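# Four arms sort items into sticker-colored containers

## Task

Put every item into the container whose color matches the color of the sticker on that item.

## Robot and tools

Setup: four identical i2rt Big YAM arms, named arm1, arm2, arm3 and arm4. Each has six revolute joints, a two-finger gripper and a wrist camera that sits on top of the hand looking toward the fingertips. The hand reaches roughly 1.0 m from the joint1 axis. Four fixed room cameras are also available: cam_room_a1, cam_room_a2, cam_room_b1 and cam_room_b2.

Frame: a single scene frame for everything, with its origin on the floor and +z up. Lengths are in metres and angles in radians. Each arm's foot (base_link) faces along its own +x. Calibrated foot positions: arm1 (-0.644, +1.377, 0.914); arm2 (-0.655, -0.555, 0.928); arm3 (+0.651, -1.332, 0.868); arm4 (+0.648, +0.477, 0.879). The foot quaternions (wxyz) are arm1 (0.682, 0.007, 0.004, 0.731), arm2 (0.747, 0.002, 0.000, -0.665), arm3 (0.663, -0.004, -0.006, -0.748) and arm4 (0.687, 0.001, 0.003, 0.727). The printed "hand" is the point midway between the finger pads, about 1 cm short of the tips. The fingers point along the hand's +z axis and close along its y axis. hand_target is where the hand would be at the joint targets the drive currently holds. Printed positions drift further from the truth at long reach.

Tool move: a single action. Each key is an arm name (arm1..arm4) holding that arm's own command, plus an optional "cameras" list. An arm you leave out keeps doing whatever it was already doing. An arm's command may contain:
- "joints": absolute targets keyed by name. joint1_rad is in -2.879..2.879 and turns the arm about its foot, counter-clockwise from above is positive, and 0 points along the foot's +x. joint2_rad is 0..3.141 (shoulder; 0 means the upper arm points back, larger values raise it and swing it forward). joint3_rad is 0..3.019 (elbow; 0 is folded, larger opens it). joint4_rad is -1.692..1.57 (hand pitch; positive tips the fingers up). joint5_rad is -1.57..1.57 (sideways swing; positive goes to the arm's right). joint6_rad is -2.094..2.094 (roll; positive is clockwise viewed from behind the hand). gripper_m is 0..0.093 and is the fingertip gap in metres. The "done" tolerances are ±0.045, 0.14, 0.09, 0.055, 0.03, 0.035 rad and ±0.003 m.
- "target": one list of seven numbers [x, y, z, qw, qx, qy, qz], an absolute hand pose in the scene frame written the same way as the "hand" line. The hand travels in a straight line toward it, starting from the current hand_target. When "target" is present, "joints" may contain only gripper_m.
- "speed": the top speed of that path, 0.002..0.5 m/s with 0.25 as default. Rotation is capped at twice this value in rad/s. It is only valid together with "target".
Every motion in one call starts at the same moment. All hand paths in a call finish together, paced by the slowest one. A path takes between 0.5 and 10 s and is cut off at 10 s. Paths do not steer around obstacles or other arms. At each control step the commanded pose is clamped to within 100 mm and 20 degrees of the measured hand. Expect the hand to lag, wander, overshoot the speed near full stretch, and finish a centimetre or more away. A move with no arm commands returns the full state, all images and the scene number. An unknown key makes the call invalid, and an out-of-range number gets it refused. After a refusal, or a stop that interrupts a call, the rest of that reply's move, wait and finished_scene calls are skipped.

Results: the "move" line lists each arm that was sent motion as "done" or with its worst status. "off_target" means the joint stopped short and may still be pushing. "time_out" means the arm could not finish, so each joint now holds a nearby target and keeps pushing; on_its_own lists those still moving. To relieve the push, send a joint its own reported position. "not_followed", "joint command not followed" and "pose unreachable" mean the self and inter-arm collision check blocked the command; the arm may keep trying until you change it. Arms listed under "as last shown" were not commanded, and their unchanged lines are repeated from before. Joint velocities are in rad/s (gripper in m/s), and "within noise" means the arm is still. Torques cover joints 1 to 6 and include the arm's own weight; values 3 and 4 wrap at ±28 N m. Images may be a little older than the state, and the "pictures" line gives their order.

Gripper: at first contact the reading is about the object's width. Going slightly below that gives a light hold. About 0.005 m lower, or more for soft, small or round items, gives full force of roughly 50-64 N per pad. While gripping, the reading can sit up to 0.005 m below the true width or 0.002 m above it. Closed on nothing it reads 0.000-0.003. To release, command a gap well above the current reading.

wait(seconds 0..10, cameras) lets the scene run on with no new commands. zoom_image(camera, region [x0,y0,x1,y1], pixels from the top-left corner, at most 504×504) enlarges part of the newest image from that camera. read_manual returns only licence text. finished_scene(scene) ends the current scene for good; after the call that ends scene 1, call nothing else in that reply.

Cautions: keep objects inside the work area and off the floor. Do not drop items from a height, release them while they are moving, slam into anything, or push hard. Arms never stop on contact and will keep forcing. Hard contact between two arms, including one gripper closing on another arm's fingers, ends the scene. The collision check can react too late and does not cover fingers, gripper housings or cameras. Holding loads, staying stretched out, or pushing against something heats the motors; MOTOR HOT appears at 85 °C, and at 100 °C that arm goes limp and drops whatever it holds. After such a fault, resend the targets marked limit_stop_at_motor_heat. Loose objects may occasionally get nudged by outside pushes.

Each tool is called by a JSON object that holds its "fn" and its "kwargs".

## Session

{"fn": "move", "kwargs": {"arm1": {"joints":{"joint1_rad":1.50,"joint2_rad":0.5,"joint3_rad":1.4,"joint4_rad":-1.6,"joint5_rad":0,"joint6_rad":0,"gripper_m":0.093}}, "arm2": {"joints":{"joint1_rad":-1.688,"joint2_rad":0.5,"joint3_rad":1.4,"joint4_rad":-1.6,"joint5_rad":0,"joint6_rad":0,"gripper_m":0.093}}, "arm3": {"joints":{"joint1_rad":1.69,"joint2_rad":0.5,"joint3_rad":1.4,"joint4_rad":-1.6,"joint5_rad":0,"joint6_rad":0,"gripper_m":0.093}}, "arm4": {"joints":{"joint1_rad":-1.628,"joint2_rad":0.5,"joint3_rad":1.4,"joint4_rad":-1.6,"joint5_rad":0,"joint6_rad":0,"gripper_m":0.093}}, "cameras": ["all"]}}

Scene clock: 1.93 s.
Joint torques (N m): arm1=[-0.97 6.24 11.66 1.17 0 -0.03] | arm2=[0.21 2.08 8.46 1.69 0.06 0.2] | arm3=[2.14 4.25 6.94 1.26 -0.01 -0.12] | arm4=[0.85 3.14 7.64 0.91 0.07 -0.08]
Motor temperatures (°C): arm1=[21 23 26 23 21 21 21] | arm2=[23 24 25 22 22 20 23] | arm3=[24 23 23 23 24 23 23] | arm4=[22 21 22 22 24 21 24]
Heat: arm1: hottest joint3_rad 26 °C; arm2: hottest joint3_rad 25 °C; arm3: hottest joint1_rad 24 °C; arm4: hottest joint5_rad 24 °C.
move: arm1 done; arm2 done; arm3 done; arm4 done
Joint velocities: within noise
arm1.joint_positions: joint1_rad=+1.493 joint2_rad=+0.495 joint3_rad=+1.361 joint4_rad=-1.589 joint5_rad=+0.000 joint6_rad=+0.008 gripper_m=+0.09306
arm1.joint_status: all done
arm1.hand: x=-0.7903 y=+1.3778 z=+1.4132 quat_wxyz=(-0.001, +0.908, -0.007, -0.418) (m; scene frame)
arm1.hand_target: x=-0.7849 y=+1.3766 z=+1.4273 quat_wxyz=(-0.001, +0.903, +0.000, -0.429) (m; scene frame)
arm1.hand_status: not commanded
arm2.joint_positions: joint1_rad=-1.683 joint2_rad=+0.509 joint3_rad=+1.398 joint4_rad=-1.585 joint5_rad=-0.001 joint6_rad=-0.015 gripper_m=+0.09310
arm2.joint_status: all done
arm2.hand: x=-0.8115 y=-0.5575 z=+1.4397 quat_wxyz=(+0.003, -0.906, -0.010, +0.423) (m; scene frame)
arm2.hand_target: x=-0.8051 y=-0.5564 z=+1.4391 quat_wxyz=(+0.002, -0.907, +0.000, +0.421) (m; scene frame)
arm2.hand_status: not commanded
arm3.joint_positions: joint1_rad=+1.679 joint2_rad=+0.501 joint3_rad=+1.399 joint4_rad=-1.593 joint5_rad=+0.001 joint6_rad=+0.007 gripper_m=+0.09307
arm3.joint_status: all done
arm3.hand: x=+0.8010 y=-1.3271 z=+1.3795 quat_wxyz=(-0.425, -0.006, -0.905, +0.008) (m; scene frame)
arm3.hand_target: x=+0.7995 y=-1.3252 z=+1.3788 quat_wxyz=(-0.422, +0.002, -0.906, +0.006) (m; scene frame)
arm3.hand_status: not commanded
arm4.joint_positions: joint1_rad=-1.624 joint2_rad=+0.510 joint3_rad=+1.384 joint4_rad=-1.589 joint5_rad=+0.001 joint6_rad=+0.014 gripper_m=+0.09310
arm4.joint_status: all done
arm4.hand: x=+0.8069 y=+0.4789 z=+1.3835 quat_wxyz=(-0.413, -0.005, -0.911, -0.002) (m; scene frame)
arm4.hand_target: x=+0.7996 y=+0.4786 z=+1.3894 quat_wxyz=(-0.419, +0.001, -0.908, +0.002) (m; scene frame)
arm4.hand_status: not commanded
pictures: arm1_cam_wrist, arm2_cam_wrist, arm3_cam_wrist, arm4_cam_wrist, cam_room_a1, cam_room_a2, cam_room_b1, cam_room_b2
Images, in order (width x height): arm1_cam_wrist 672x504, arm2_cam_wrist 672x504, arm3_cam_wrist 672x504, arm4_cam_wrist 672x504, cam_room_a1 672x504, cam_room_a2 672x504, cam_room_b1 672x504, cam_room_b2 672x504.

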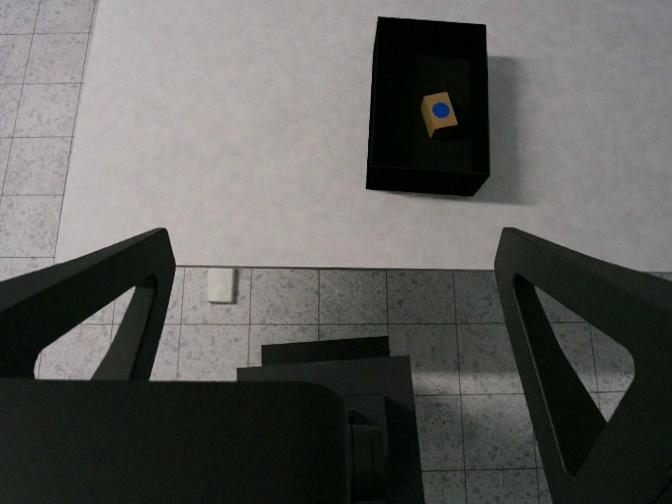

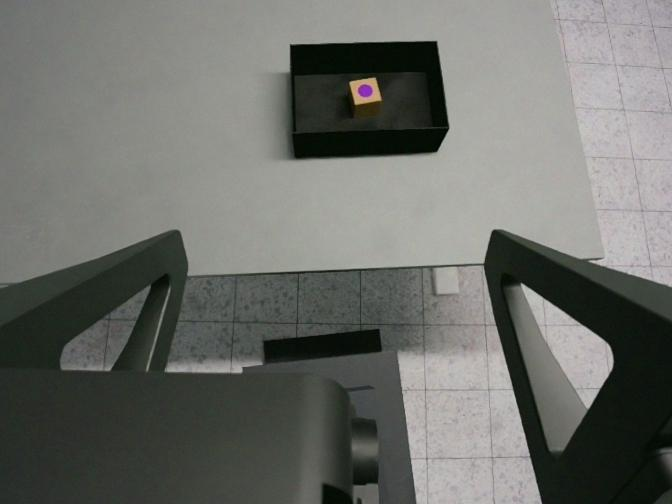

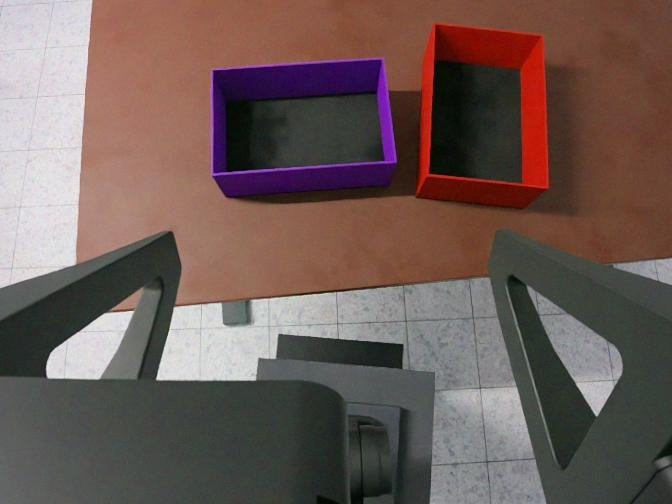

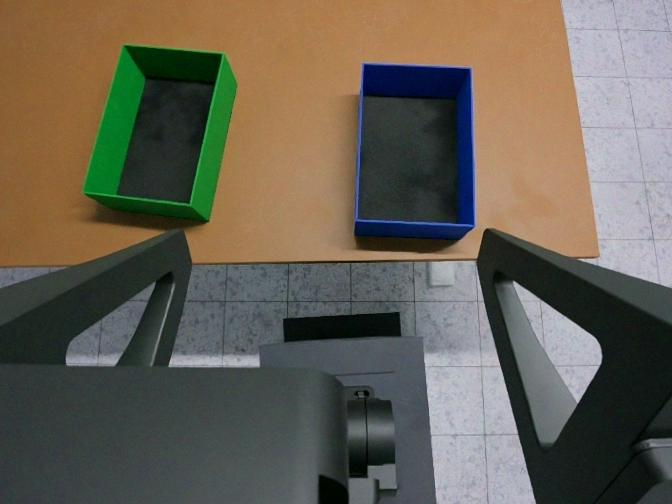

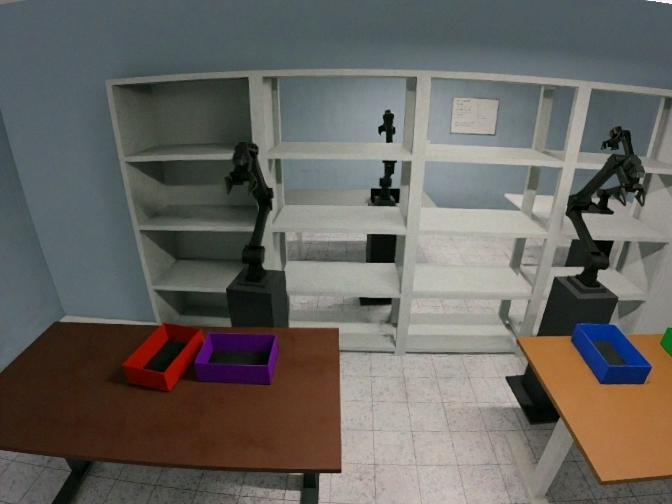

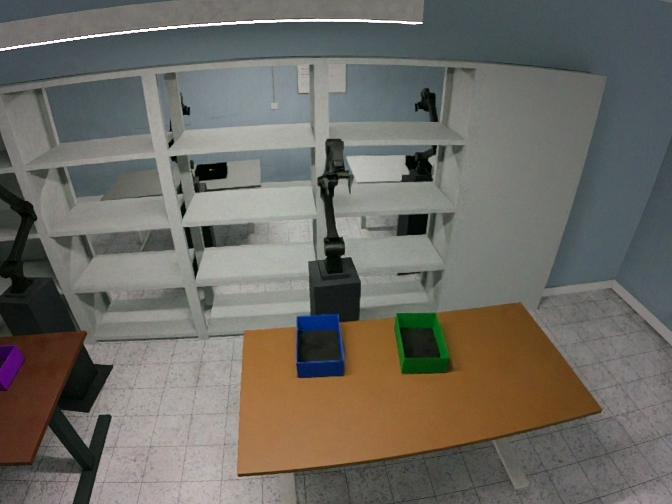

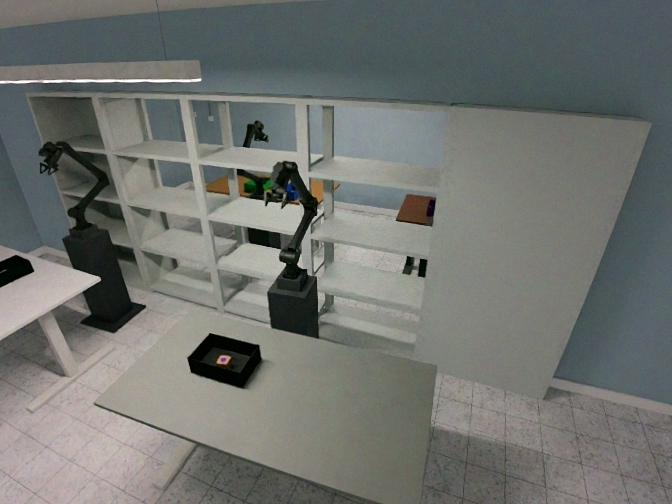

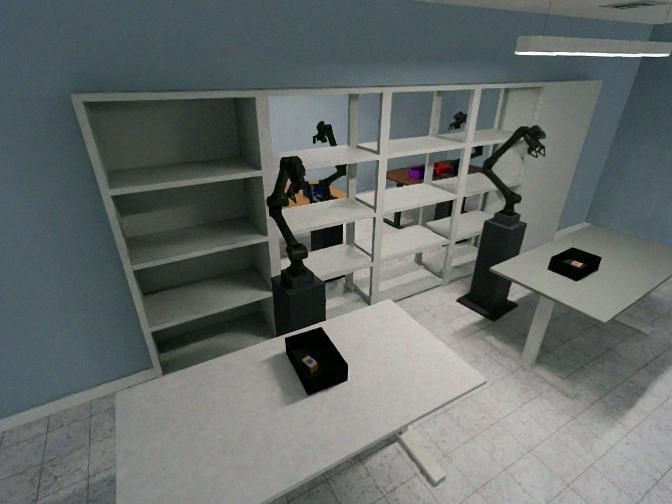

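{"fn": "move", "kwargs": {"arm1": {"target":[-1.23,1.58,1.12,0,-0.948,0,0.317],"speed":0.35}, "arm2": {"target":[-1.31,-0.50,1.12,0,-0.948,0,0.317],"speed":0.35}, "cameras": ["arm1_cam_wrist","arm2_cam_wrist"]}}

Scene clock: 12.47 s.
Joint torques (N m): arm1=[-2.78 -14.04 16.29 1.63 -0.05 -0.04] | arm2=[-0.03 -18.02 15.91 2.29 0.05 -0.08] | arm3=[1.96 4.37 6.94 1.25 -0.02 -0.12] | arm4=[0.79 2.73 7.58 0.9 0.06 -0.1]
Motor temperatures (°C): arm1=[21 23 28 23 21 21 21] | arm2=[23 24 27 22 22 20 23] | arm3=[24 23 23 23 24 23 23] | arm4=[22 21 23 22 24 21 24]
Heat: arm1: hottest joint3_rad 28 °C; arm2: hottest joint3_rad 27 °C; arm3: hottest joint1_rad 24 °C; arm4: hottest joint5_rad 24 °C.
move: arm1 off_target; arm2 off_target
Joint velocities: within noise
arm1.joint_positions: joint1_rad=+1.117 joint2_rad=+1.649 joint3_rad=+1.304 joint4_rad=-0.715 joint5_rad=-0.231 joint6_rad=-0.315 gripper_m=+0.09306
arm1.joint_status: not commanded
arm1.hand: x=-1.2098 y=+1.5649 z=+1.0844 quat_wxyz=(+0.018, +0.959, -0.004, -0.281) (m; scene frame)
arm1.hand_target: x=-1.2275 y=+1.5791 z=+1.1205 quat_wxyz=(+0.000, +0.948, +0.000, -0.317) (m; scene frame)
arm1.hand_status: off_target (0.044 m and 4.8 deg from the pose sent, 0.566 m and 12.5 deg at the start)
arm2.joint_positions: joint1_rad=-1.780 joint2_rad=+1.695 joint3_rad=+1.363 joint4_rad=-0.656 joint5_rad=-0.066 joint6_rad=-0.064 gripper_m=+0.09310
arm2.joint_status: not commanded
arm2.hand: x=-1.2874 y=-0.5087 z=+1.0936 quat_wxyz=(-0.007, -0.958, +0.004, +0.288) (m; scene frame)
arm2.hand_target: x=-1.3079 y=-0.5001 z=+1.1204 quat_wxyz=(+0.000, -0.948, +0.000, +0.317) (m; scene frame)
arm2.hand_status: off_target (0.036 m and 3.6 deg from the pose sent, 0.595 m and 13.1 deg at the start)
arm3, arm4: as last shown
pictures: arm1_cam_wrist, arm2_cam_wrist
Images, in order (width x height): arm1_cam_wrist 672x504, arm2_cam_wrist 672x504.

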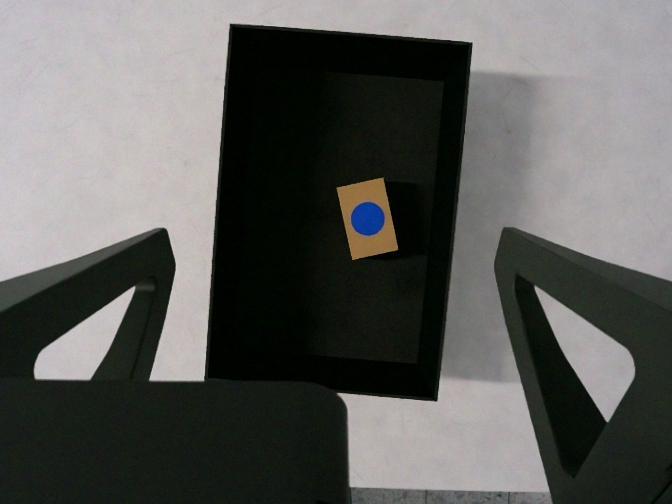

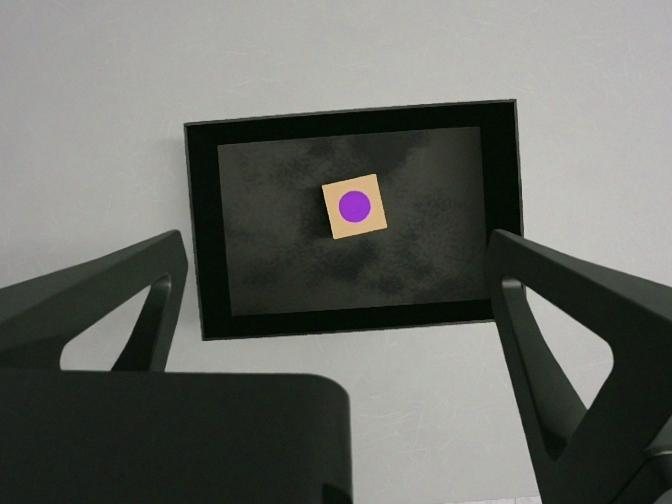

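{"fn": "move", "kwargs": {"arm1": {"target":[-1.196,1.60,0.86,-0.0191,-0.9754,-0.0939,0.1985],"joints":{"gripper_m":0.075}}, "arm2": {"target":[-1.288,-0.482,0.86,-0.0191,-0.9754,-0.0939,0.1985]}, "cameras": ["arm1_cam_wrist","arm2_cam_wrist"]}}

Scene clock: 46.17 s.
Joint torques (N m): arm1=[-2.32 -15.74 8.5 1.32 -0.13 -0.06] | arm2=[0.15 -20.42 9.31 2.13 -0.32 -0.1] | arm3=[1.96 4.25 6.95 1.21 -0.01 -0.12] | arm4=[0.26 3.78 7.6 0.92 0.06 -0.09]
Motor temperatures (°C): arm1=[21 25 34 23 21 21 21] | arm2=[23 26 34 22 22 20 23] | arm3=[24 23 24 23 24 23 23] | arm4=[22 22 25 22 24 21 24]
Heat: arm1: hottest joint3_rad 34 °C; arm2: hottest joint3_rad 34 °C; arm3: hottest joint1_rad 24 °C; arm4: hottest joint3_rad 25 °C.
move: arm1 off_target; arm2 done
Joint velocities: within noise
arm1.joint_positions: joint1_rad=+1.061 joint2_rad=+2.034 joint3_rad=+1.229 joint4_rad=-0.483 joint5_rad=-0.233 joint6_rad=-0.595 gripper_m=+0.07507
arm1.joint_status: all done
arm1.hand: x=-1.1900 y=+1.5911 z=+0.8529 quat_wxyz=(+0.029, +0.978, +0.092, -0.186) (m; scene frame)
arm1.hand_target: x=-1.1958 y=+1.5999 z=+0.8600 quat_wxyz=(+0.019, +0.975, +0.094, -0.198) (m; scene frame)
arm1.hand_status: off_target (0.013 m and 1.8 deg from the pose sent, 0.228 m and 14.8 deg at the start)
arm2.joint_positions: joint1_rad=-1.830 joint2_rad=+2.079 joint3_rad=+1.317 joint4_rad=-0.443 joint5_rad=-0.131 joint6_rad=-0.301 gripper_m=+0.09310
arm2.joint_status: not commanded
arm2.hand: x=-1.2819 y=-0.4877 z=+0.8618 quat_wxyz=(-0.021, -0.977, -0.090, +0.191) (m; scene frame)
arm2.hand_target: x=-1.2879 y=-0.4820 z=+0.8601 quat_wxyz=(-0.019, -0.975, -0.094, +0.198) (m; scene frame)
arm2.hand_status: done (0.009 m and 1.1 deg from the pose sent, 0.235 m and 15.4 deg at the start)
arm3, arm4: as last shown
pictures: arm1_cam_wrist, arm2_cam_wrist
Images, in order (width x height): arm1_cam_wrist 672x504, arm2_cam_wrist 672x504.

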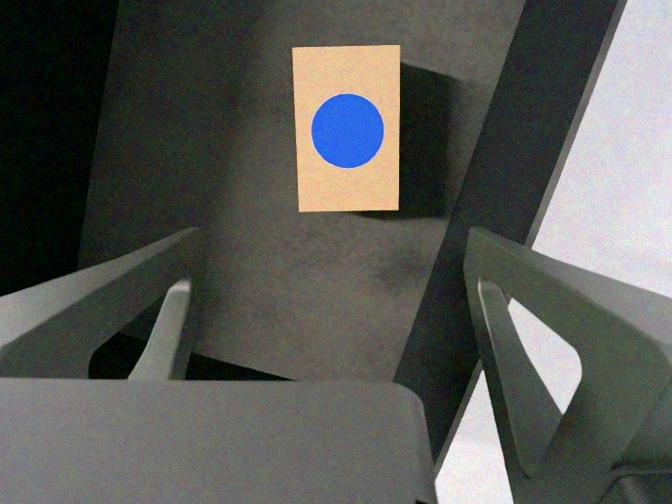

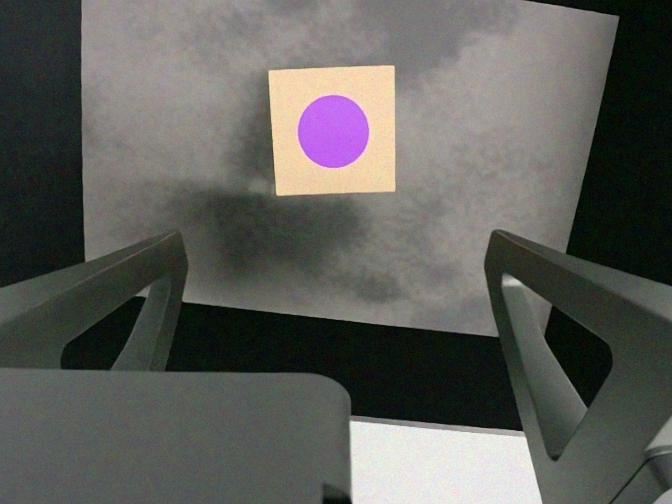

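{"fn": "move", "kwargs": {"arm1": {"target":[-1.233,1.596,0.715,-0.0191,-0.9754,-0.0939,0.1985],"speed":0.15,"joints":{"gripper_m":0.068}}, "arm2": {"target":[-1.325,-0.489,0.715,-0.0191,-0.9754,-0.0939,0.1985],"speed":0.15}, "cameras": ["arm1_cam_wrist","arm2_cam_wrist"]}}

Scene clock: 59.17 s.
Joint torques (N m): arm1=[-1.03 -13.8 9.39 1.73 0.14 0.11] | arm2=[1.44 -19.08 9.77 2.04 -0.21 0.12] | arm3=[1.96 4.25 6.9 1.25 -0.01 -0.11] | arm4=[0.73 3.08 7.58 0.8 0.05 -0.11]
Motor temperatures (°C): arm1=[21 25 33 23 21 21 21] | arm2=[23 27 32 22 22 20 23] | arm3=[24 23 25 23 24 23 23] | arm4=[22 22 26 22 24 21 24]
Heat: arm1: hottest joint3_rad 33 °C; arm2: hottest joint3_rad 32 °C; arm3: hottest joint3_rad 25 °C; arm4: hottest joint3_rad 26 °C.
move: arm1 off_target; arm2 off_target
Joint velocities: within noise
arm1.joint_positions: joint1_rad=+1.079 joint2_rad=+2.328 joint3_rad=+1.336 joint4_rad=-0.269 joint5_rad=-0.228 joint6_rad=-0.577 gripper_m=+0.06803
arm1.joint_status: all done
arm1.hand: x=-1.2231 y=+1.5948 z=+0.7313 quat_wxyz=(+0.023, +0.976, +0.093, -0.196) (m; scene frame)
arm1.hand_target: x=-1.2321 y=+1.5956 z=+0.7156 quat_wxyz=(+0.019, +0.975, +0.094, -0.199) (m; scene frame)
arm1.hand_status: off_target (0.019 m and 0.5 deg from the pose sent, 0.145 m and 1.8 deg at the start)
arm2.joint_positions: joint1_rad=-1.827 joint2_rad=+2.381 joint3_rad=+1.464 joint4_rad=-0.261 joint5_rad=-0.126 joint6_rad=-0.302 gripper_m=+0.09307
arm2.joint_status: not commanded
arm2.hand: x=-1.3208 y=-0.4830 z=+0.7383 quat_wxyz=(-0.016, -0.975, -0.092, +0.202) (m; scene frame)
arm2.hand_target: x=-1.3237 y=-0.4892 z=+0.7159 quat_wxyz=(-0.019, -0.975, -0.094, +0.199) (m; scene frame)
arm2.hand_status: off_target (0.024 m and 0.6 deg from the pose sent, 0.153 m and 1.1 deg at the start)
arm3, arm4: as last shown
pictures: arm1_cam_wrist, arm2_cam_wrist
Images, in order (width x height): arm1_cam_wrist 672x504, arm2_cam_wrist 672x504.

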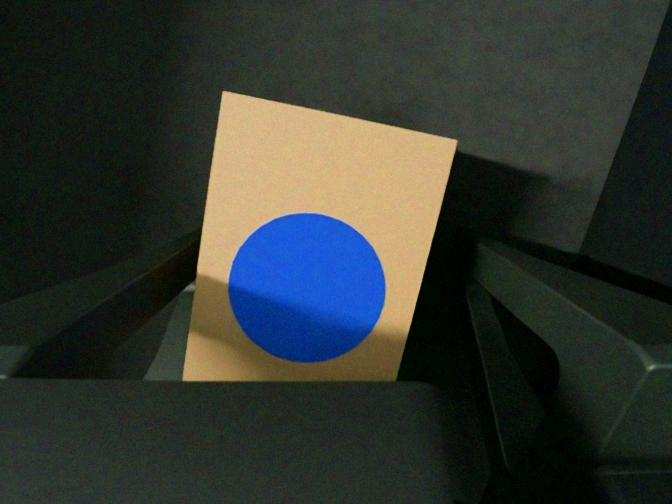

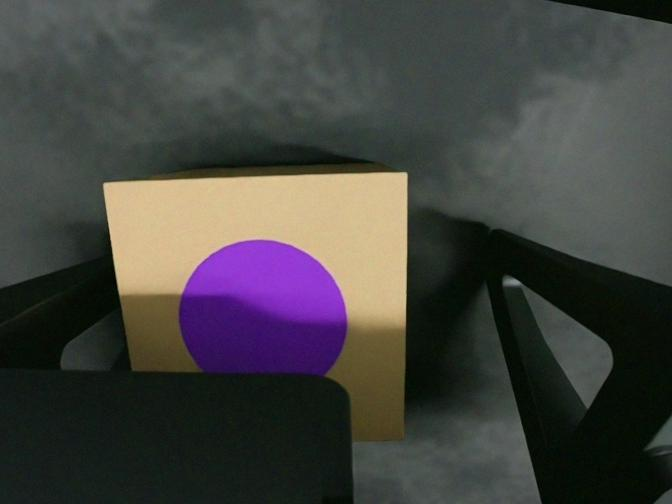

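{"fn": "move", "kwargs": {"arm1": {"target":[-1.196,1.60,0.86,-0.0191,-0.9754,-0.0939,0.1985],"speed":0.15,"joints":{"gripper_m":0.075}}, "arm2": {"target":[-1.288,-0.482,0.86,-0.0191,-0.9754,-0.0939,0.1985],"speed":0.15}, "cameras": ["arm1_cam_wrist","arm2_cam_wrist","cam_room_b1","cam_room_b2"]}}

Scene clock: 69.07 s.
Joint torques (N m): arm1=[-2.84 -15.91 7.75 0.73 -0.29 -0.08] | arm2=[-0.15 -21.89 7.46 0.96 -0.32 -0.05] | arm3=[2.02 4.31 6.91 1.28 0 -0.12] | arm4=[0.15 3.19 7.58 0.77 0.05 -0.1]
Motor temperatures (°C): arm1=[21 25 32 23 21 21 21] | arm2=[23 26 31 22 22 20 23] | arm3=[24 23 25 23 24 23 23] | arm4=[22 22 26 22 24 21 24]
Heat: arm1: hottest joint3_rad 32 °C; arm2: hottest joint3_rad 31 °C; arm3: hottest joint3_rad 25 °C; arm4: hottest joint3_rad 26 °C.
move: arm1 done; arm2 off_target
Joint velocities: within noise
arm1.joint_positions: joint1_rad=+1.060 joint2_rad=+2.042 joint3_rad=+1.239 joint4_rad=-0.456 joint5_rad=-0.230 joint6_rad=-0.596 gripper_m=+0.07494
arm1.joint_status: all done
arm1.hand: x=-1.1987 y=+1.5960 z=+0.8540 quat_wxyz=(+0.020, +0.976, +0.094, -0.198) (m; scene frame)
arm1.hand_target: x=-1.1961 y=+1.5999 z=+0.8599 quat_wxyz=(+0.019, +0.975, +0.094, -0.199) (m; scene frame)
arm1.hand_status: done (0.008 m and 0.1 deg from the pose sent, 0.132 m and 0.5 deg at the start)
arm2.joint_positions: joint1_rad=-1.829 joint2_rad=+2.093 joint3_rad=+1.340 joint4_rad=-0.412 joint5_rad=-0.132 joint6_rad=-0.304 gripper_m=+0.09307
arm2.joint_status: not commanded
arm2.hand: x=-1.2974 y=-0.4863 z=+0.8645 quat_wxyz=(-0.017, -0.973, -0.093, +0.209) (m; scene frame)
arm2.hand_target: x=-1.2881 y=-0.4820 z=+0.8601 quat_wxyz=(-0.019, -0.975, -0.094, +0.199) (m; scene frame)
arm2.hand_status: off_target (0.011 m and 1.3 deg from the pose sent, 0.126 m and 0.6 deg at the start)
arm3, arm4: as last shown
pictures: arm1_cam_wrist, arm2_cam_wrist, cam_room_b1, cam_room_b2
Images, in order (width x height): arm1_cam_wrist 672x504, arm2_cam_wrist 672x504, cam_room_b1 672x504, cam_room_b2 672x504.

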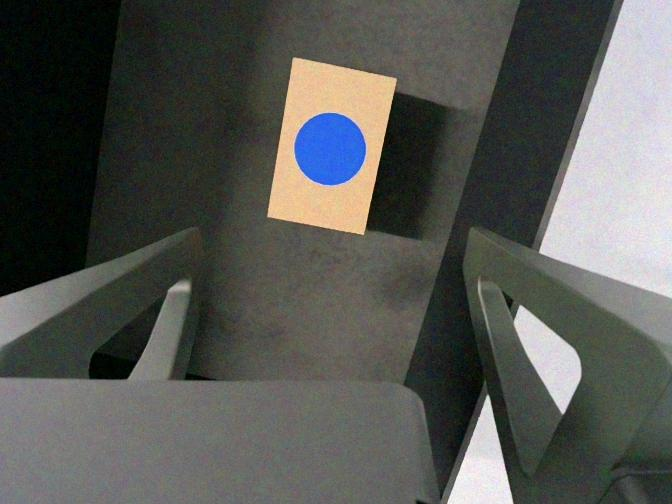

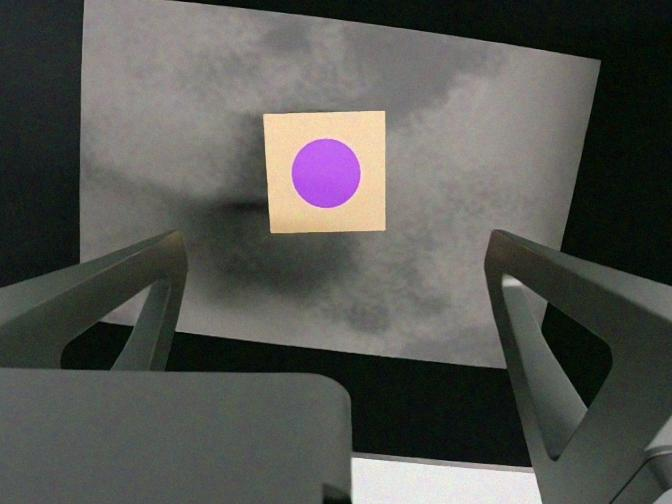

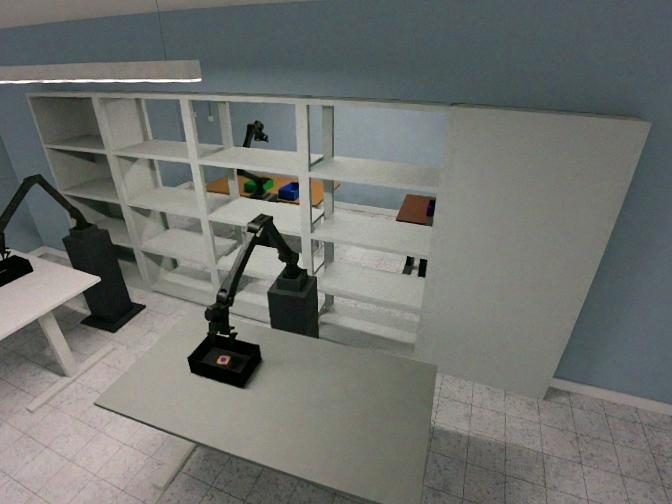

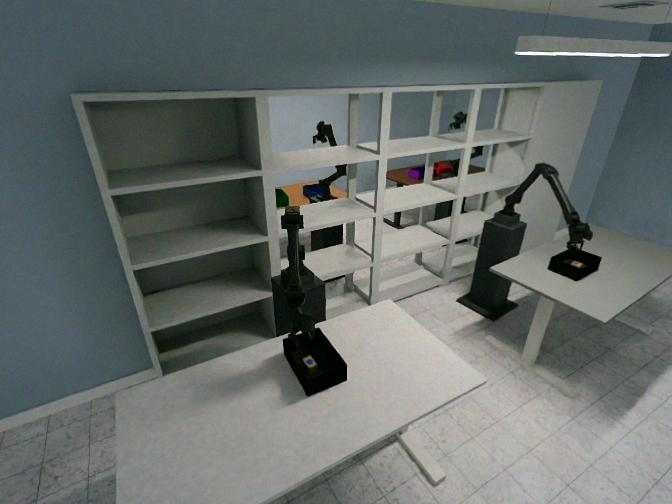

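{"fn": "move", "kwargs": {"arm1": {"target":[-1.226,1.592,0.80,0.0035,-0.9798,0.0171,0.1994],"speed":0.15,"joints":{"gripper_m":0.075}}, "arm2": {"target":[-1.310,-0.490,0.80,-0.0191,-0.9754,-0.0939,0.1985],"speed":0.15}, "cameras": ["arm1_cam_wrist","arm2_cam_wrist"]}}

Scene clock: 78.40 s.
Joint torques (N m): arm1=[-1.32 -15.27 10.37 1.42 0 0.11] | arm2=[1.49 -20.31 11.19 2.11 -0.01 0.12] | arm3=[2.14 4.19 6.91 1.22 -0.01 -0.12] | arm4=[0.56 2.67 7.77 0.92 0.01 -0.1]
Motor temperatures (°C): arm1=[21 26 32 23 21 21 21] | arm2=[23 27 31 22 22 20 23] | arm3=[24 23 25 23 24 23 23] | arm4=[22 22 26 22 24 21 24]
Heat: arm1: hottest joint3_rad 32 °C; arm2: hottest joint3_rad 31 °C; arm3: hottest joint3_rad 25 °C; arm4: hottest joint3_rad 26 °C.
move: arm1 off_target; arm2 off_target
Joint velocities: within noise
arm1.joint_positions: joint1_rad=+1.105 joint2_rad=+2.161 joint3_rad=+1.239 joint4_rad=-0.329 joint5_rad=-0.135 joint6_rad=-0.340 gripper_m=+0.07494
arm1.joint_status: all done
arm1.hand: x=-1.2053 y=+1.5870 z=+0.7921 quat_wxyz=(+0.004, +0.984, -0.017, -0.180) (m; scene frame)
arm1.hand_target: x=-1.2253 y=+1.5916 z=+0.8007 quat_wxyz=(-0.003, +0.980, -0.017, -0.199) (m; scene frame)
arm1.hand_status: off_target (0.023 m and 2.5 deg from the pose sent, 0.061 m and 13.0 deg at the start)
arm2.joint_positions: joint1_rad=-1.829 joint2_rad=+2.213 joint3_rad=+1.355 joint4_rad=-0.364 joint5_rad=-0.132 joint6_rad=-0.304 gripper_m=+0.09307
arm2.joint_status: not commanded
arm2.hand: x=-1.2888 y=-0.4875 z=+0.7996 quat_wxyz=(-0.024, -0.979, -0.091, +0.182) (m; scene frame)
arm2.hand_target: x=-1.3090 y=-0.4903 z=+0.8006 quat_wxyz=(-0.019, -0.975, -0.094, +0.199) (m; scene frame)
arm2.hand_status: off_target (0.021 m and 2.0 deg from the pose sent, 0.066 m and 1.3 deg at the start)
arm3, arm4: as last shown
pictures: arm1_cam_wrist, arm2_cam_wrist
Images, in order (width x height): arm1_cam_wrist 672x504, arm2_cam_wrist 672x504.

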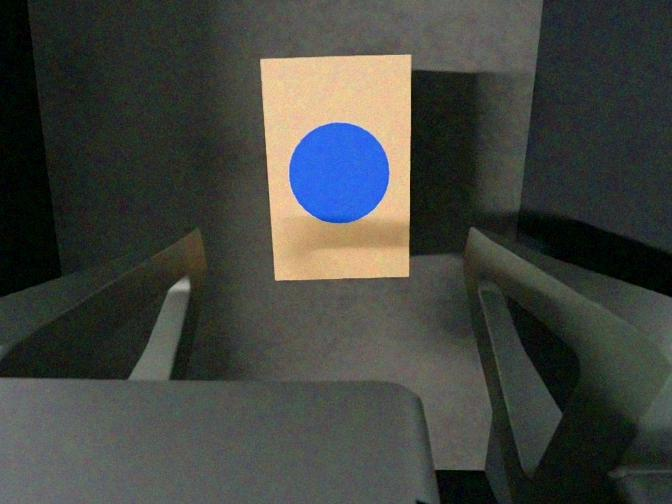

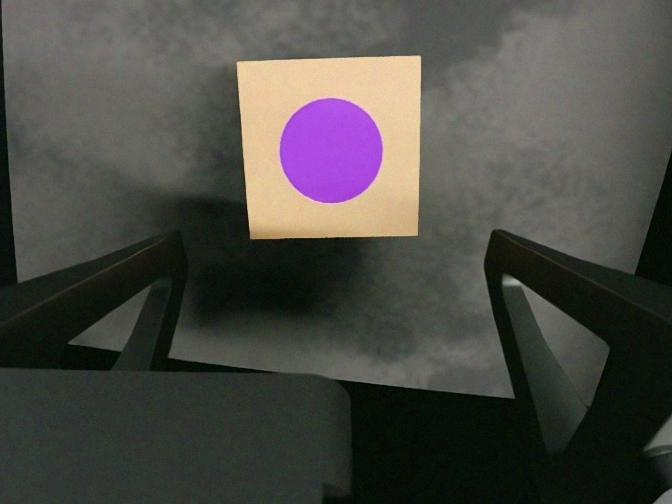

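{"fn": "move", "kwargs": {"arm1": {"target":[-1.236,1.592,0.755,0.0035,-0.9798,0.0171,0.1994],"speed":0.12}, "arm2": {"target":[-1.322,-0.494,0.755,-0.0191,-0.9754,-0.0939,0.1985],"speed":0.12}, "cameras": ["arm1_cam_wrist","arm2_cam_wrist"]}}

Scene clock: 84.03 s.
Joint torques (N m): arm1=[-1.26 -16.79 10.21 1.63 0.01 0.13] | arm2=[1.44 -21.01 10.69 2.1 0 0.19] | arm3=[2.08 4.19 6.91 1.22 0 -0.12] | arm4=[0.62 2.9 7.5 0.8 0.06 -0.07]
Motor temperatures (°C): arm1=[21 26 32 23 21 21 21] | arm2=[23 27 31 22 22 20 23] | arm3=[24 23 25 23 24 23 23] | arm4=[22 22 27 22 24 21 24]
Heat: arm1: hottest joint3_rad 32 °C; arm2: hottest joint3_rad 31 °C; arm3: hottest joint3_rad 25 °C; arm4: hottest joint3_rad 27 °C.
move: arm1 off_target; arm2 off_target
Joint velocities: within noise
arm1.joint_positions: joint1_rad=+1.107 joint2_rad=+2.272 joint3_rad=+1.276 joint4_rad=-0.264 joint5_rad=-0.133 joint6_rad=-0.333 gripper_m=+0.07494
arm1.joint_status: not commanded
arm1.hand: x=-1.2098 y=+1.5879 z=+0.7439 quat_wxyz=(+0.005, +0.984, -0.020, -0.175) (m; scene frame)
arm1.hand_target: x=-1.2351 y=+1.5914 z=+0.7560 quat_wxyz=(-0.003, +0.980, -0.017, -0.200) (m; scene frame)
arm1.hand_status: off_target (0.029 m and 3.0 deg from the pose sent, 0.048 m and 2.5 deg at the start)
arm2.joint_positions: joint1_rad=-1.819 joint2_rad=+2.324 joint3_rad=+1.415 joint4_rad=-0.313 joint5_rad=-0.129 joint6_rad=-0.302 gripper_m=+0.09307
arm2.joint_status: not commanded
arm2.hand: x=-1.3013 y=-0.4915 z=+0.7544 quat_wxyz=(-0.023, -0.978, -0.095, +0.182) (m; scene frame)
arm2.hand_target: x=-1.3210 y=-0.4943 z=+0.7556 quat_wxyz=(-0.019, -0.975, -0.094, +0.199) (m; scene frame)
arm2.hand_status: off_target (0.021 m and 2.0 deg from the pose sent, 0.056 m and 2.0 deg at the start)
arm3, arm4: as last shown
pictures: arm1_cam_wrist, arm2_cam_wrist
Images, in order (width x height): arm1_cam_wrist 672x504, arm2_cam_wrist 672x504.

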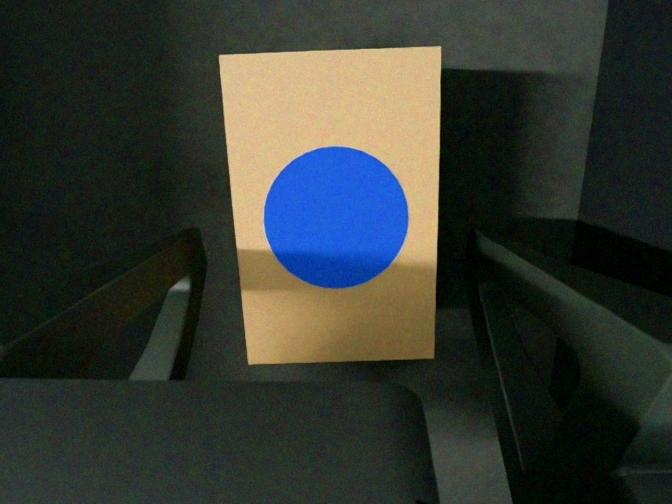

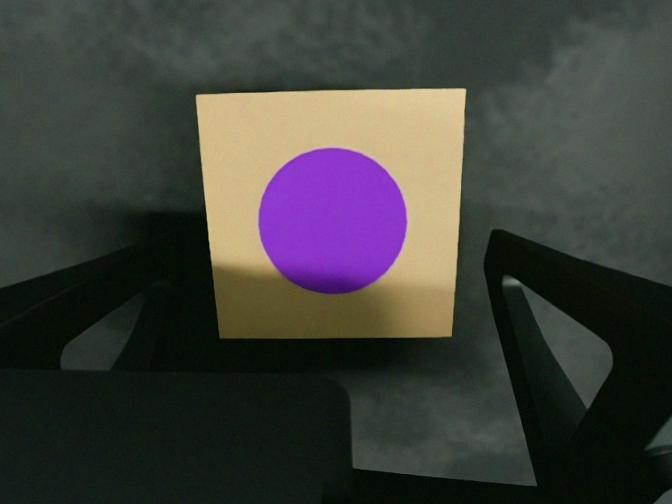

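{"fn": "move", "kwargs": {"arm1": {"target":[-1.236,1.592,0.725,0.0035,-0.9798,0.0171,0.1994],"speed":0.1}, "arm2": {"target":[-1.322,-0.494,0.715,-0.0191,-0.9754,-0.0939,0.1985],"speed":0.1}, "cameras": ["arm1_cam_wrist","arm2_cam_wrist"]}}

{"fn": "move", "kwargs": {"arm1": {"joints":{"gripper_m":0.03}}, "arm2": {"joints":{"gripper_m":0.043}}, "cameras": ["arm1_cam_wrist","arm2_cam_wrist"]}}

Scene clock: 90.00 s.
Joint torques (N m): arm1=[-0.73 -14.33 9.32 1.5 -0.02 0.07] | arm2=[1.26 -19.02 9.81 2.07 -0.1 0.19] | arm3=[2.02 4.31 6.91 1.28 -0.02 -0.12] | arm4=[0.15 2.73 7.66 0.84 0.04 -0.07]
Motor temperatures (°C): arm1=[21 25 32 23 21 21 21] | arm2=[23 27 31 22 22 20 23] | arm3=[24 23 25 23 24 23 23] | arm4=[22 22 27 22 24 21 24]
Heat: arm1: hottest joint3_rad 32 °C; arm2: hottest joint3_rad 31 °C; arm3: hottest joint3_rad 25 °C; arm4: hottest joint3_rad 27 °C.
move: arm1 off_target; arm2 off_target
Joint velocities: within noise
arm1.joint_positions: joint1_rad=+1.108 joint2_rad=+2.312 joint3_rad=+1.300 joint4_rad=-0.214 joint5_rad=-0.133 joint6_rad=-0.332 gripper_m=+0.07494
arm1.joint_status: not commanded
arm1.hand: x=-1.2218 y=+1.5922 z=+0.7318 quat_wxyz=(-0.001, +0.981, -0.019, -0.191) (m; scene frame)
arm1.hand_target: x=-1.2355 y=+1.5917 z=+0.7255 quat_wxyz=(-0.003, +0.980, -0.017, -0.200) (m; scene frame)
arm1.hand_status: off_target (0.016 m and 1.1 deg from the pose sent, 0.033 m and 3.0 deg at the start)
arm2.joint_positions: joint1_rad=-1.817 joint2_rad=+2.375 joint3_rad=+1.449 joint4_rad=-0.253 joint5_rad=-0.125 joint6_rad=-0.302 gripper_m=+0.09306
arm2.joint_status: not commanded
arm2.hand: x=-1.3174 y=-0.4899 z=+0.7382 quat_wxyz=(-0.017, -0.974, -0.097, +0.202) (m; scene frame)
arm2.hand_target: x=-1.3205 y=-0.4942 z=+0.7158 quat_wxyz=(-0.019, -0.975, -0.094, +0.199) (m; scene frame)
arm2.hand_status: off_target (0.024 m and 0.6 deg from the pose sent, 0.045 m and 2.0 deg at the start)
arm3, arm4: as last shown
pictures: arm1_cam_wrist, arm2_cam_wrist
Images, in order (width x height): arm1_cam_wrist 672x504, arm2_cam_wrist 672x504.

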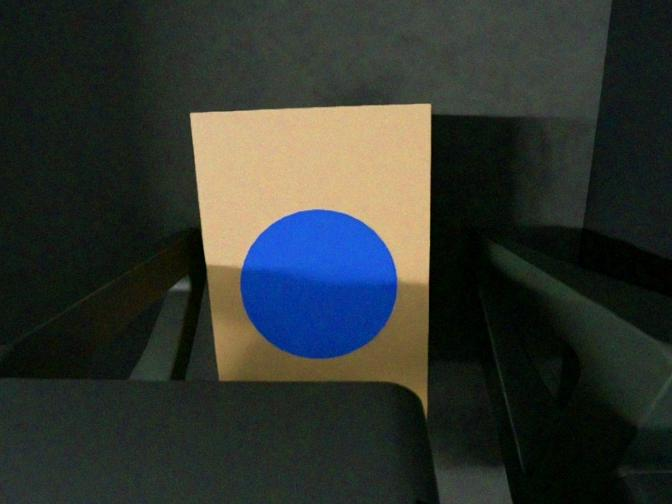

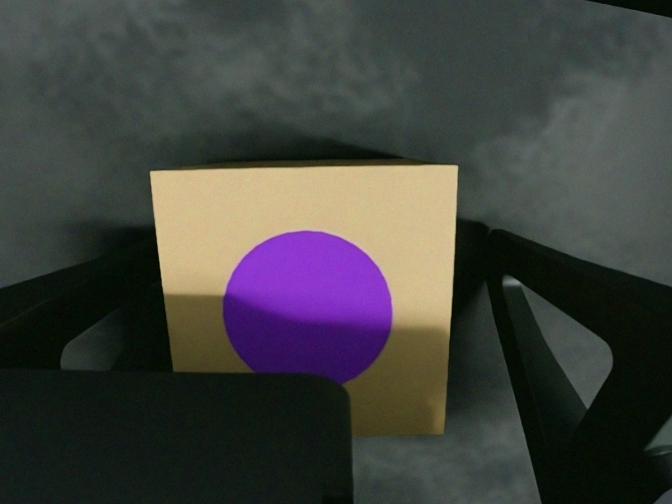

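Scene clock: 90.60 s.
Joint torques (N m): arm1=[-0.91 -14.62 9.31 1.59 -0.03 0.13] | arm2=[1.38 -18.9 9.78 1.94 -0.11 0.18] | arm3=[2.02 4.31 6.91 1.25 -0.01 -0.12] | arm4=[0.5 3.55 7.58 0.83 0.04 -0.08]
Motor temperatures (°C): arm1=[21 26 32 23 21 21 21] | arm2=[23 27 31 22 22 20 23] | arm3=[24 23 25 23 24 23 23] | arm4=[22 22 27 22 24 21 24]
Heat: arm1: hottest joint3_rad 32 °C; arm2: hottest joint3_rad 31 °C; arm3: hottest joint3_rad 25 °C; arm4: hottest joint3_rad 27 °C.
move: arm1 off_target; arm2 off_target
Joint velocities: within noise
arm1.joint_positions: joint1_rad=+1.110 joint2_rad=+2.312 joint3_rad=+1.300 joint4_rad=-0.214 joint5_rad=-0.134 joint6_rad=-0.331 gripper_m=+0.04407
arm1.joint_status: gripper_m off_target (ended at +0.04409, target +0.03000)
arm1.hand: x=-1.2223 y=+1.5910 z=+0.7315 quat_wxyz=(+0.000, +0.981, -0.018, -0.191) (m; scene frame)
arm1.hand_target: x=-1.2354 y=+1.5917 z=+0.7254 quat_wxyz=(-0.003, +0.980, -0.017, -0.199) (m; scene frame)
arm1.hand_status: not commanded
arm2.joint_positions: joint1_rad=-1.817 joint2_rad=+2.375 joint3_rad=+1.449 joint4_rad=-0.249 joint5_rad=-0.125 joint6_rad=-0.302 gripper_m=+0.05310
arm2.joint_status: gripper_m off_target (ended at +0.05312, target +0.04300)
arm2.hand: x=-1.3180 y=-0.4897 z=+0.7383 quat_wxyz=(-0.016, -0.974, -0.097, +0.203) (m; scene frame)
arm2.hand_target: x=-1.3205 y=-0.4942 z=+0.7157 quat_wxyz=(-0.019, -0.975, -0.094, +0.199) (m; scene frame)
arm2.hand_status: not commanded
arm3.joint_positions: joint1_rad=+1.679 joint2_rad=+0.501 joint3_rad=+1.399 joint4_rad=-1.593 joint5_rad=+0.001 joint6_rad=+0.007 gripper_m=+0.09307
arm3.joint_status: not commanded
arm3.hand: x=+0.8010 y=-1.3271 z=+1.3795 quat_wxyz=(-0.425, -0.006, -0.905, +0.008) (m; scene frame)
arm3.hand_target: x=+0.7995 y=-1.3252 z=+1.3788 quat_wxyz=(-0.422, +0.002, -0.906, +0.006) (m; scene frame)
arm3.hand_status: not commanded
arm4.joint_positions: joint1_rad=-1.624 joint2_rad=+0.510 joint3_rad=+1.384 joint4_rad=-1.589 joint5_rad=+0.001 joint6_rad=+0.014 gripper_m=+0.09310
arm4.joint_status: not commanded
arm4.hand: x=+0.8069 y=+0.4789 z=+1.3835 quat_wxyz=(-0.413, -0.005, -0.911, -0.002) (m; scene frame)
arm4.hand_target: x=+0.7996 y=+0.4786 z=+1.3894 quat_wxyz=(-0.419, +0.001, -0.908, +0.002) (m; scene frame)
arm4.hand_status: not commanded
pictures: arm1_cam_wrist, arm2_cam_wrist
Images, in order (width x height): arm1_cam_wrist 672x504, arm2_cam_wrist 672x504.

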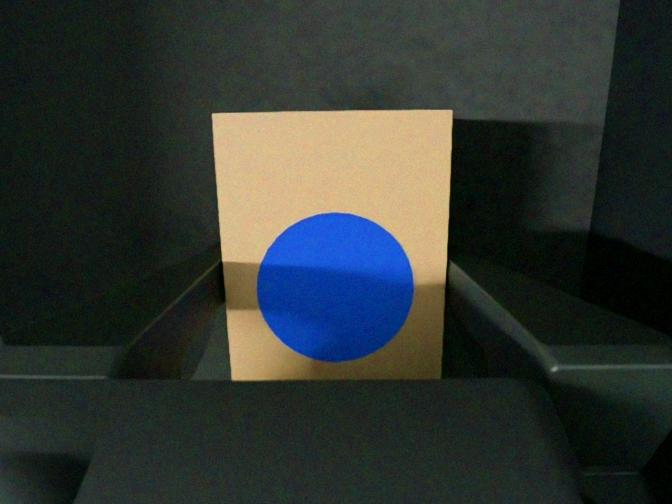

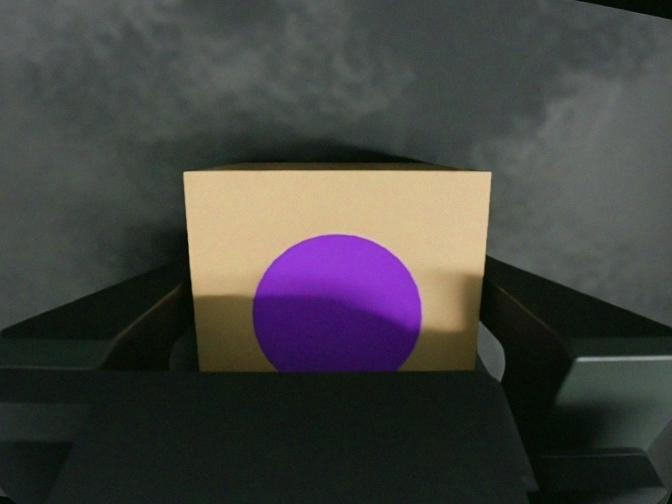

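{"fn": "move", "kwargs": {"arm1": {"target":[-1.20,1.59,0.93,0.0035,-0.9798,0.0171,0.1994],"speed":0.3}, "arm2": {"target":[-1.28,-0.494,0.93,-0.0191,-0.9754,-0.0939,0.1985],"speed":0.3}}}

{"fn": "move", "kwargs": {"arm1": {"joints":{"joint1_rad":-2.248,"joint2_rad":0.95,"joint3_rad":0.9,"joint4_rad":-1.08,"joint5_rad":0,"joint6_rad":0}}, "arm2": {"joints":{"joint1_rad":0.917,"joint2_rad":0.95,"joint3_rad":0.9,"joint4_rad":-1.08,"joint5_rad":0,"joint6_rad":0}}, "cameras": ["arm1_cam_wrist","arm2_cam_wrist"]}}

Scene clock: 99.60 s.
Joint torques (N m): arm1=[-2.78 -14.62 9.47 0.79 -0.16 -0.05] | arm2=[0.56 -19.14 8.72 1.09 -0.29 0.11] | arm3=[1.96 4.25 6.89 1.25 -0.01 -0.11] | arm4=[0.32 3.02 7.54 0.91 0.04 -0.08]
Motor temperatures (°C): arm1=[21 26 32 23 21 21 21] | arm2=[23 27 31 22 22 20 23] | arm3=[24 23 25 23 24 23 23] | arm4=[22 22 27 22 24 21 24]
Heat: arm1: hottest joint3_rad 32 °C; arm2: hottest joint3_rad 31 °C; arm3: hottest joint3_rad 25 °C; arm4: hottest joint3_rad 27 °C.
move: arm1 done; arm2 off_target
Joint velocities: within noise
arm1.joint_positions: joint1_rad=+1.108 joint2_rad=+1.885 joint3_rad=+1.233 joint4_rad=-0.547 joint5_rad=-0.137 joint6_rad=-0.335 gripper_m=+0.04406
arm1.joint_status: not commanded
arm1.hand: x=-1.2032 y=+1.5845 z=+0.9316 quat_wxyz=(-0.004, +0.979, -0.016, -0.204) (m; scene frame)
arm1.hand_target: x=-1.1999 y=+1.5898 z=+0.9299 quat_wxyz=(-0.003, +0.980, -0.017, -0.199) (m; scene frame)
arm1.hand_status: done (0.007 m and 0.5 deg from the pose sent, 0.200 m and 1.1 deg at the start)
arm2.joint_positions: joint1_rad=-1.817 joint2_rad=+1.936 joint3_rad=+1.332 joint4_rad=-0.546 joint5_rad=-0.125 joint6_rad=-0.302 gripper_m=+0.05310
arm2.joint_status: not commanded
arm2.hand: x=-1.2883 y=-0.4943 z=+0.9451 quat_wxyz=(-0.014, -0.971, -0.097, +0.216) (m; scene frame)
arm2.hand_target: x=-1.2800 y=-0.4941 z=+0.9304 quat_wxyz=(-0.019, -0.975, -0.094, +0.199) (m; scene frame)
arm2.hand_status: off_target (0.017 m and 2.2 deg from the pose sent, 0.195 m and 0.7 deg at the start)
arm3, arm4: as last shown
pictures: none

Scene clock: 102.07 s.
Joint torques (N m): arm1=[-2.26 -4.07 11.36 0.81 -0.02 0.12] | arm2=[0.79 -7.77 10.35 1.11 0.1 0.22] | arm3=[2.2 4.42 6.89 1.25 0 -0.12] | arm4=[0.32 3.37 7.62 0.88 0.01 -0.08]
Motor temperatures (°C): arm1=[21 26 32 23 21 21 22] | arm2=[23 27 31 22 22 20 23] | arm3=[24 23 25 23 24 23 23] | arm4=[22 22 27 22 24 21 24]
Heat: arm1: hottest joint3_rad 32 °C; arm2: hottest joint3_rad 31 °C; arm3: hottest joint3_rad 25 °C; arm4: hottest joint3_rad 27 °C.
move: arm1 done; arm2 done
Joint velocities: within noise
arm1.joint_positions: joint1_rad=-2.245 joint2_rad=+0.964 joint3_rad=+0.899 joint4_rad=-1.070 joint5_rad=+0.002 joint6_rad=-0.007 gripper_m=+0.04406
arm1.joint_status: all done
arm1.hand: x=-0.3547 y=+1.1783 z=+1.1398 quat_wxyz=(-0.198, -0.288, -0.935, +0.067) (m; scene frame)
arm1.hand_target: x=-0.3580 y=+1.1796 z=+1.1438 quat_wxyz=(-0.201, -0.292, -0.933, +0.067) (m; scene frame)
arm1.hand_status: not commanded
arm2.joint_positions: joint1_rad=+0.916 joint2_rad=+0.963 joint3_rad=+0.912 joint4_rad=-1.068 joint5_rad=-0.003 joint6_rad=-0.015 gripper_m=+0.05312
arm2.joint_status: all done
arm2.hand: x=-0.3540 y=-0.7361 z=+1.1657 quat_wxyz=(-0.216, -0.252, -0.941, +0.058) (m; scene frame)
arm2.hand_target: x=-0.3601 y=-0.7325 z=+1.1628 quat_wxyz=(-0.211, -0.259, -0.941, +0.056) (m; scene frame)
arm2.hand_status: not commanded
arm3, arm4: as last shown
pictures: arm1_cam_wrist, arm2_cam_wrist
Images, in order (width x height): arm1_cam_wrist 672x504, arm2_cam_wrist 672x504.

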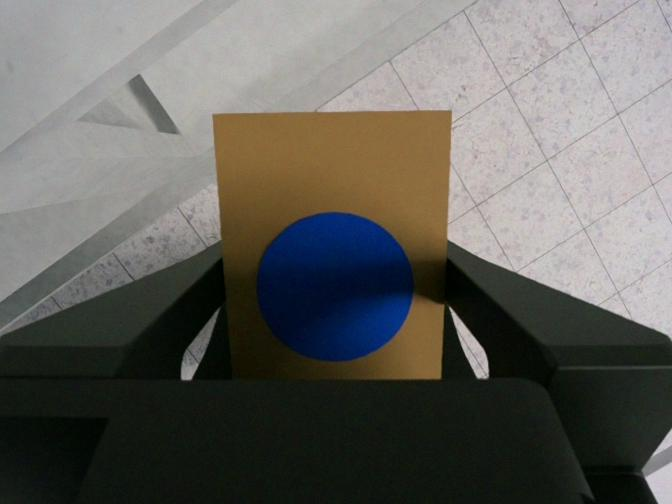

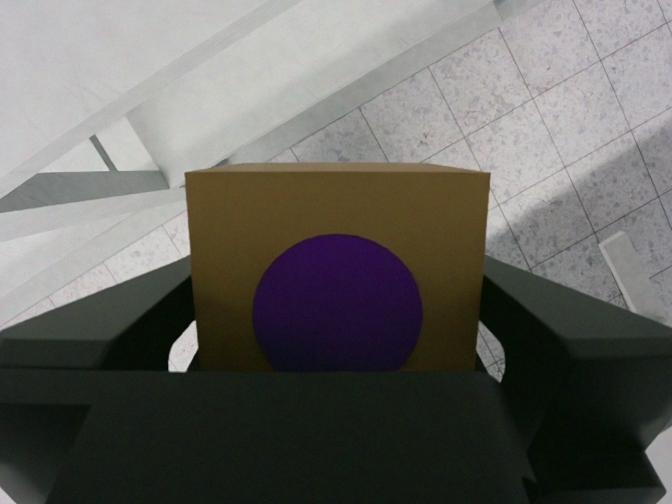

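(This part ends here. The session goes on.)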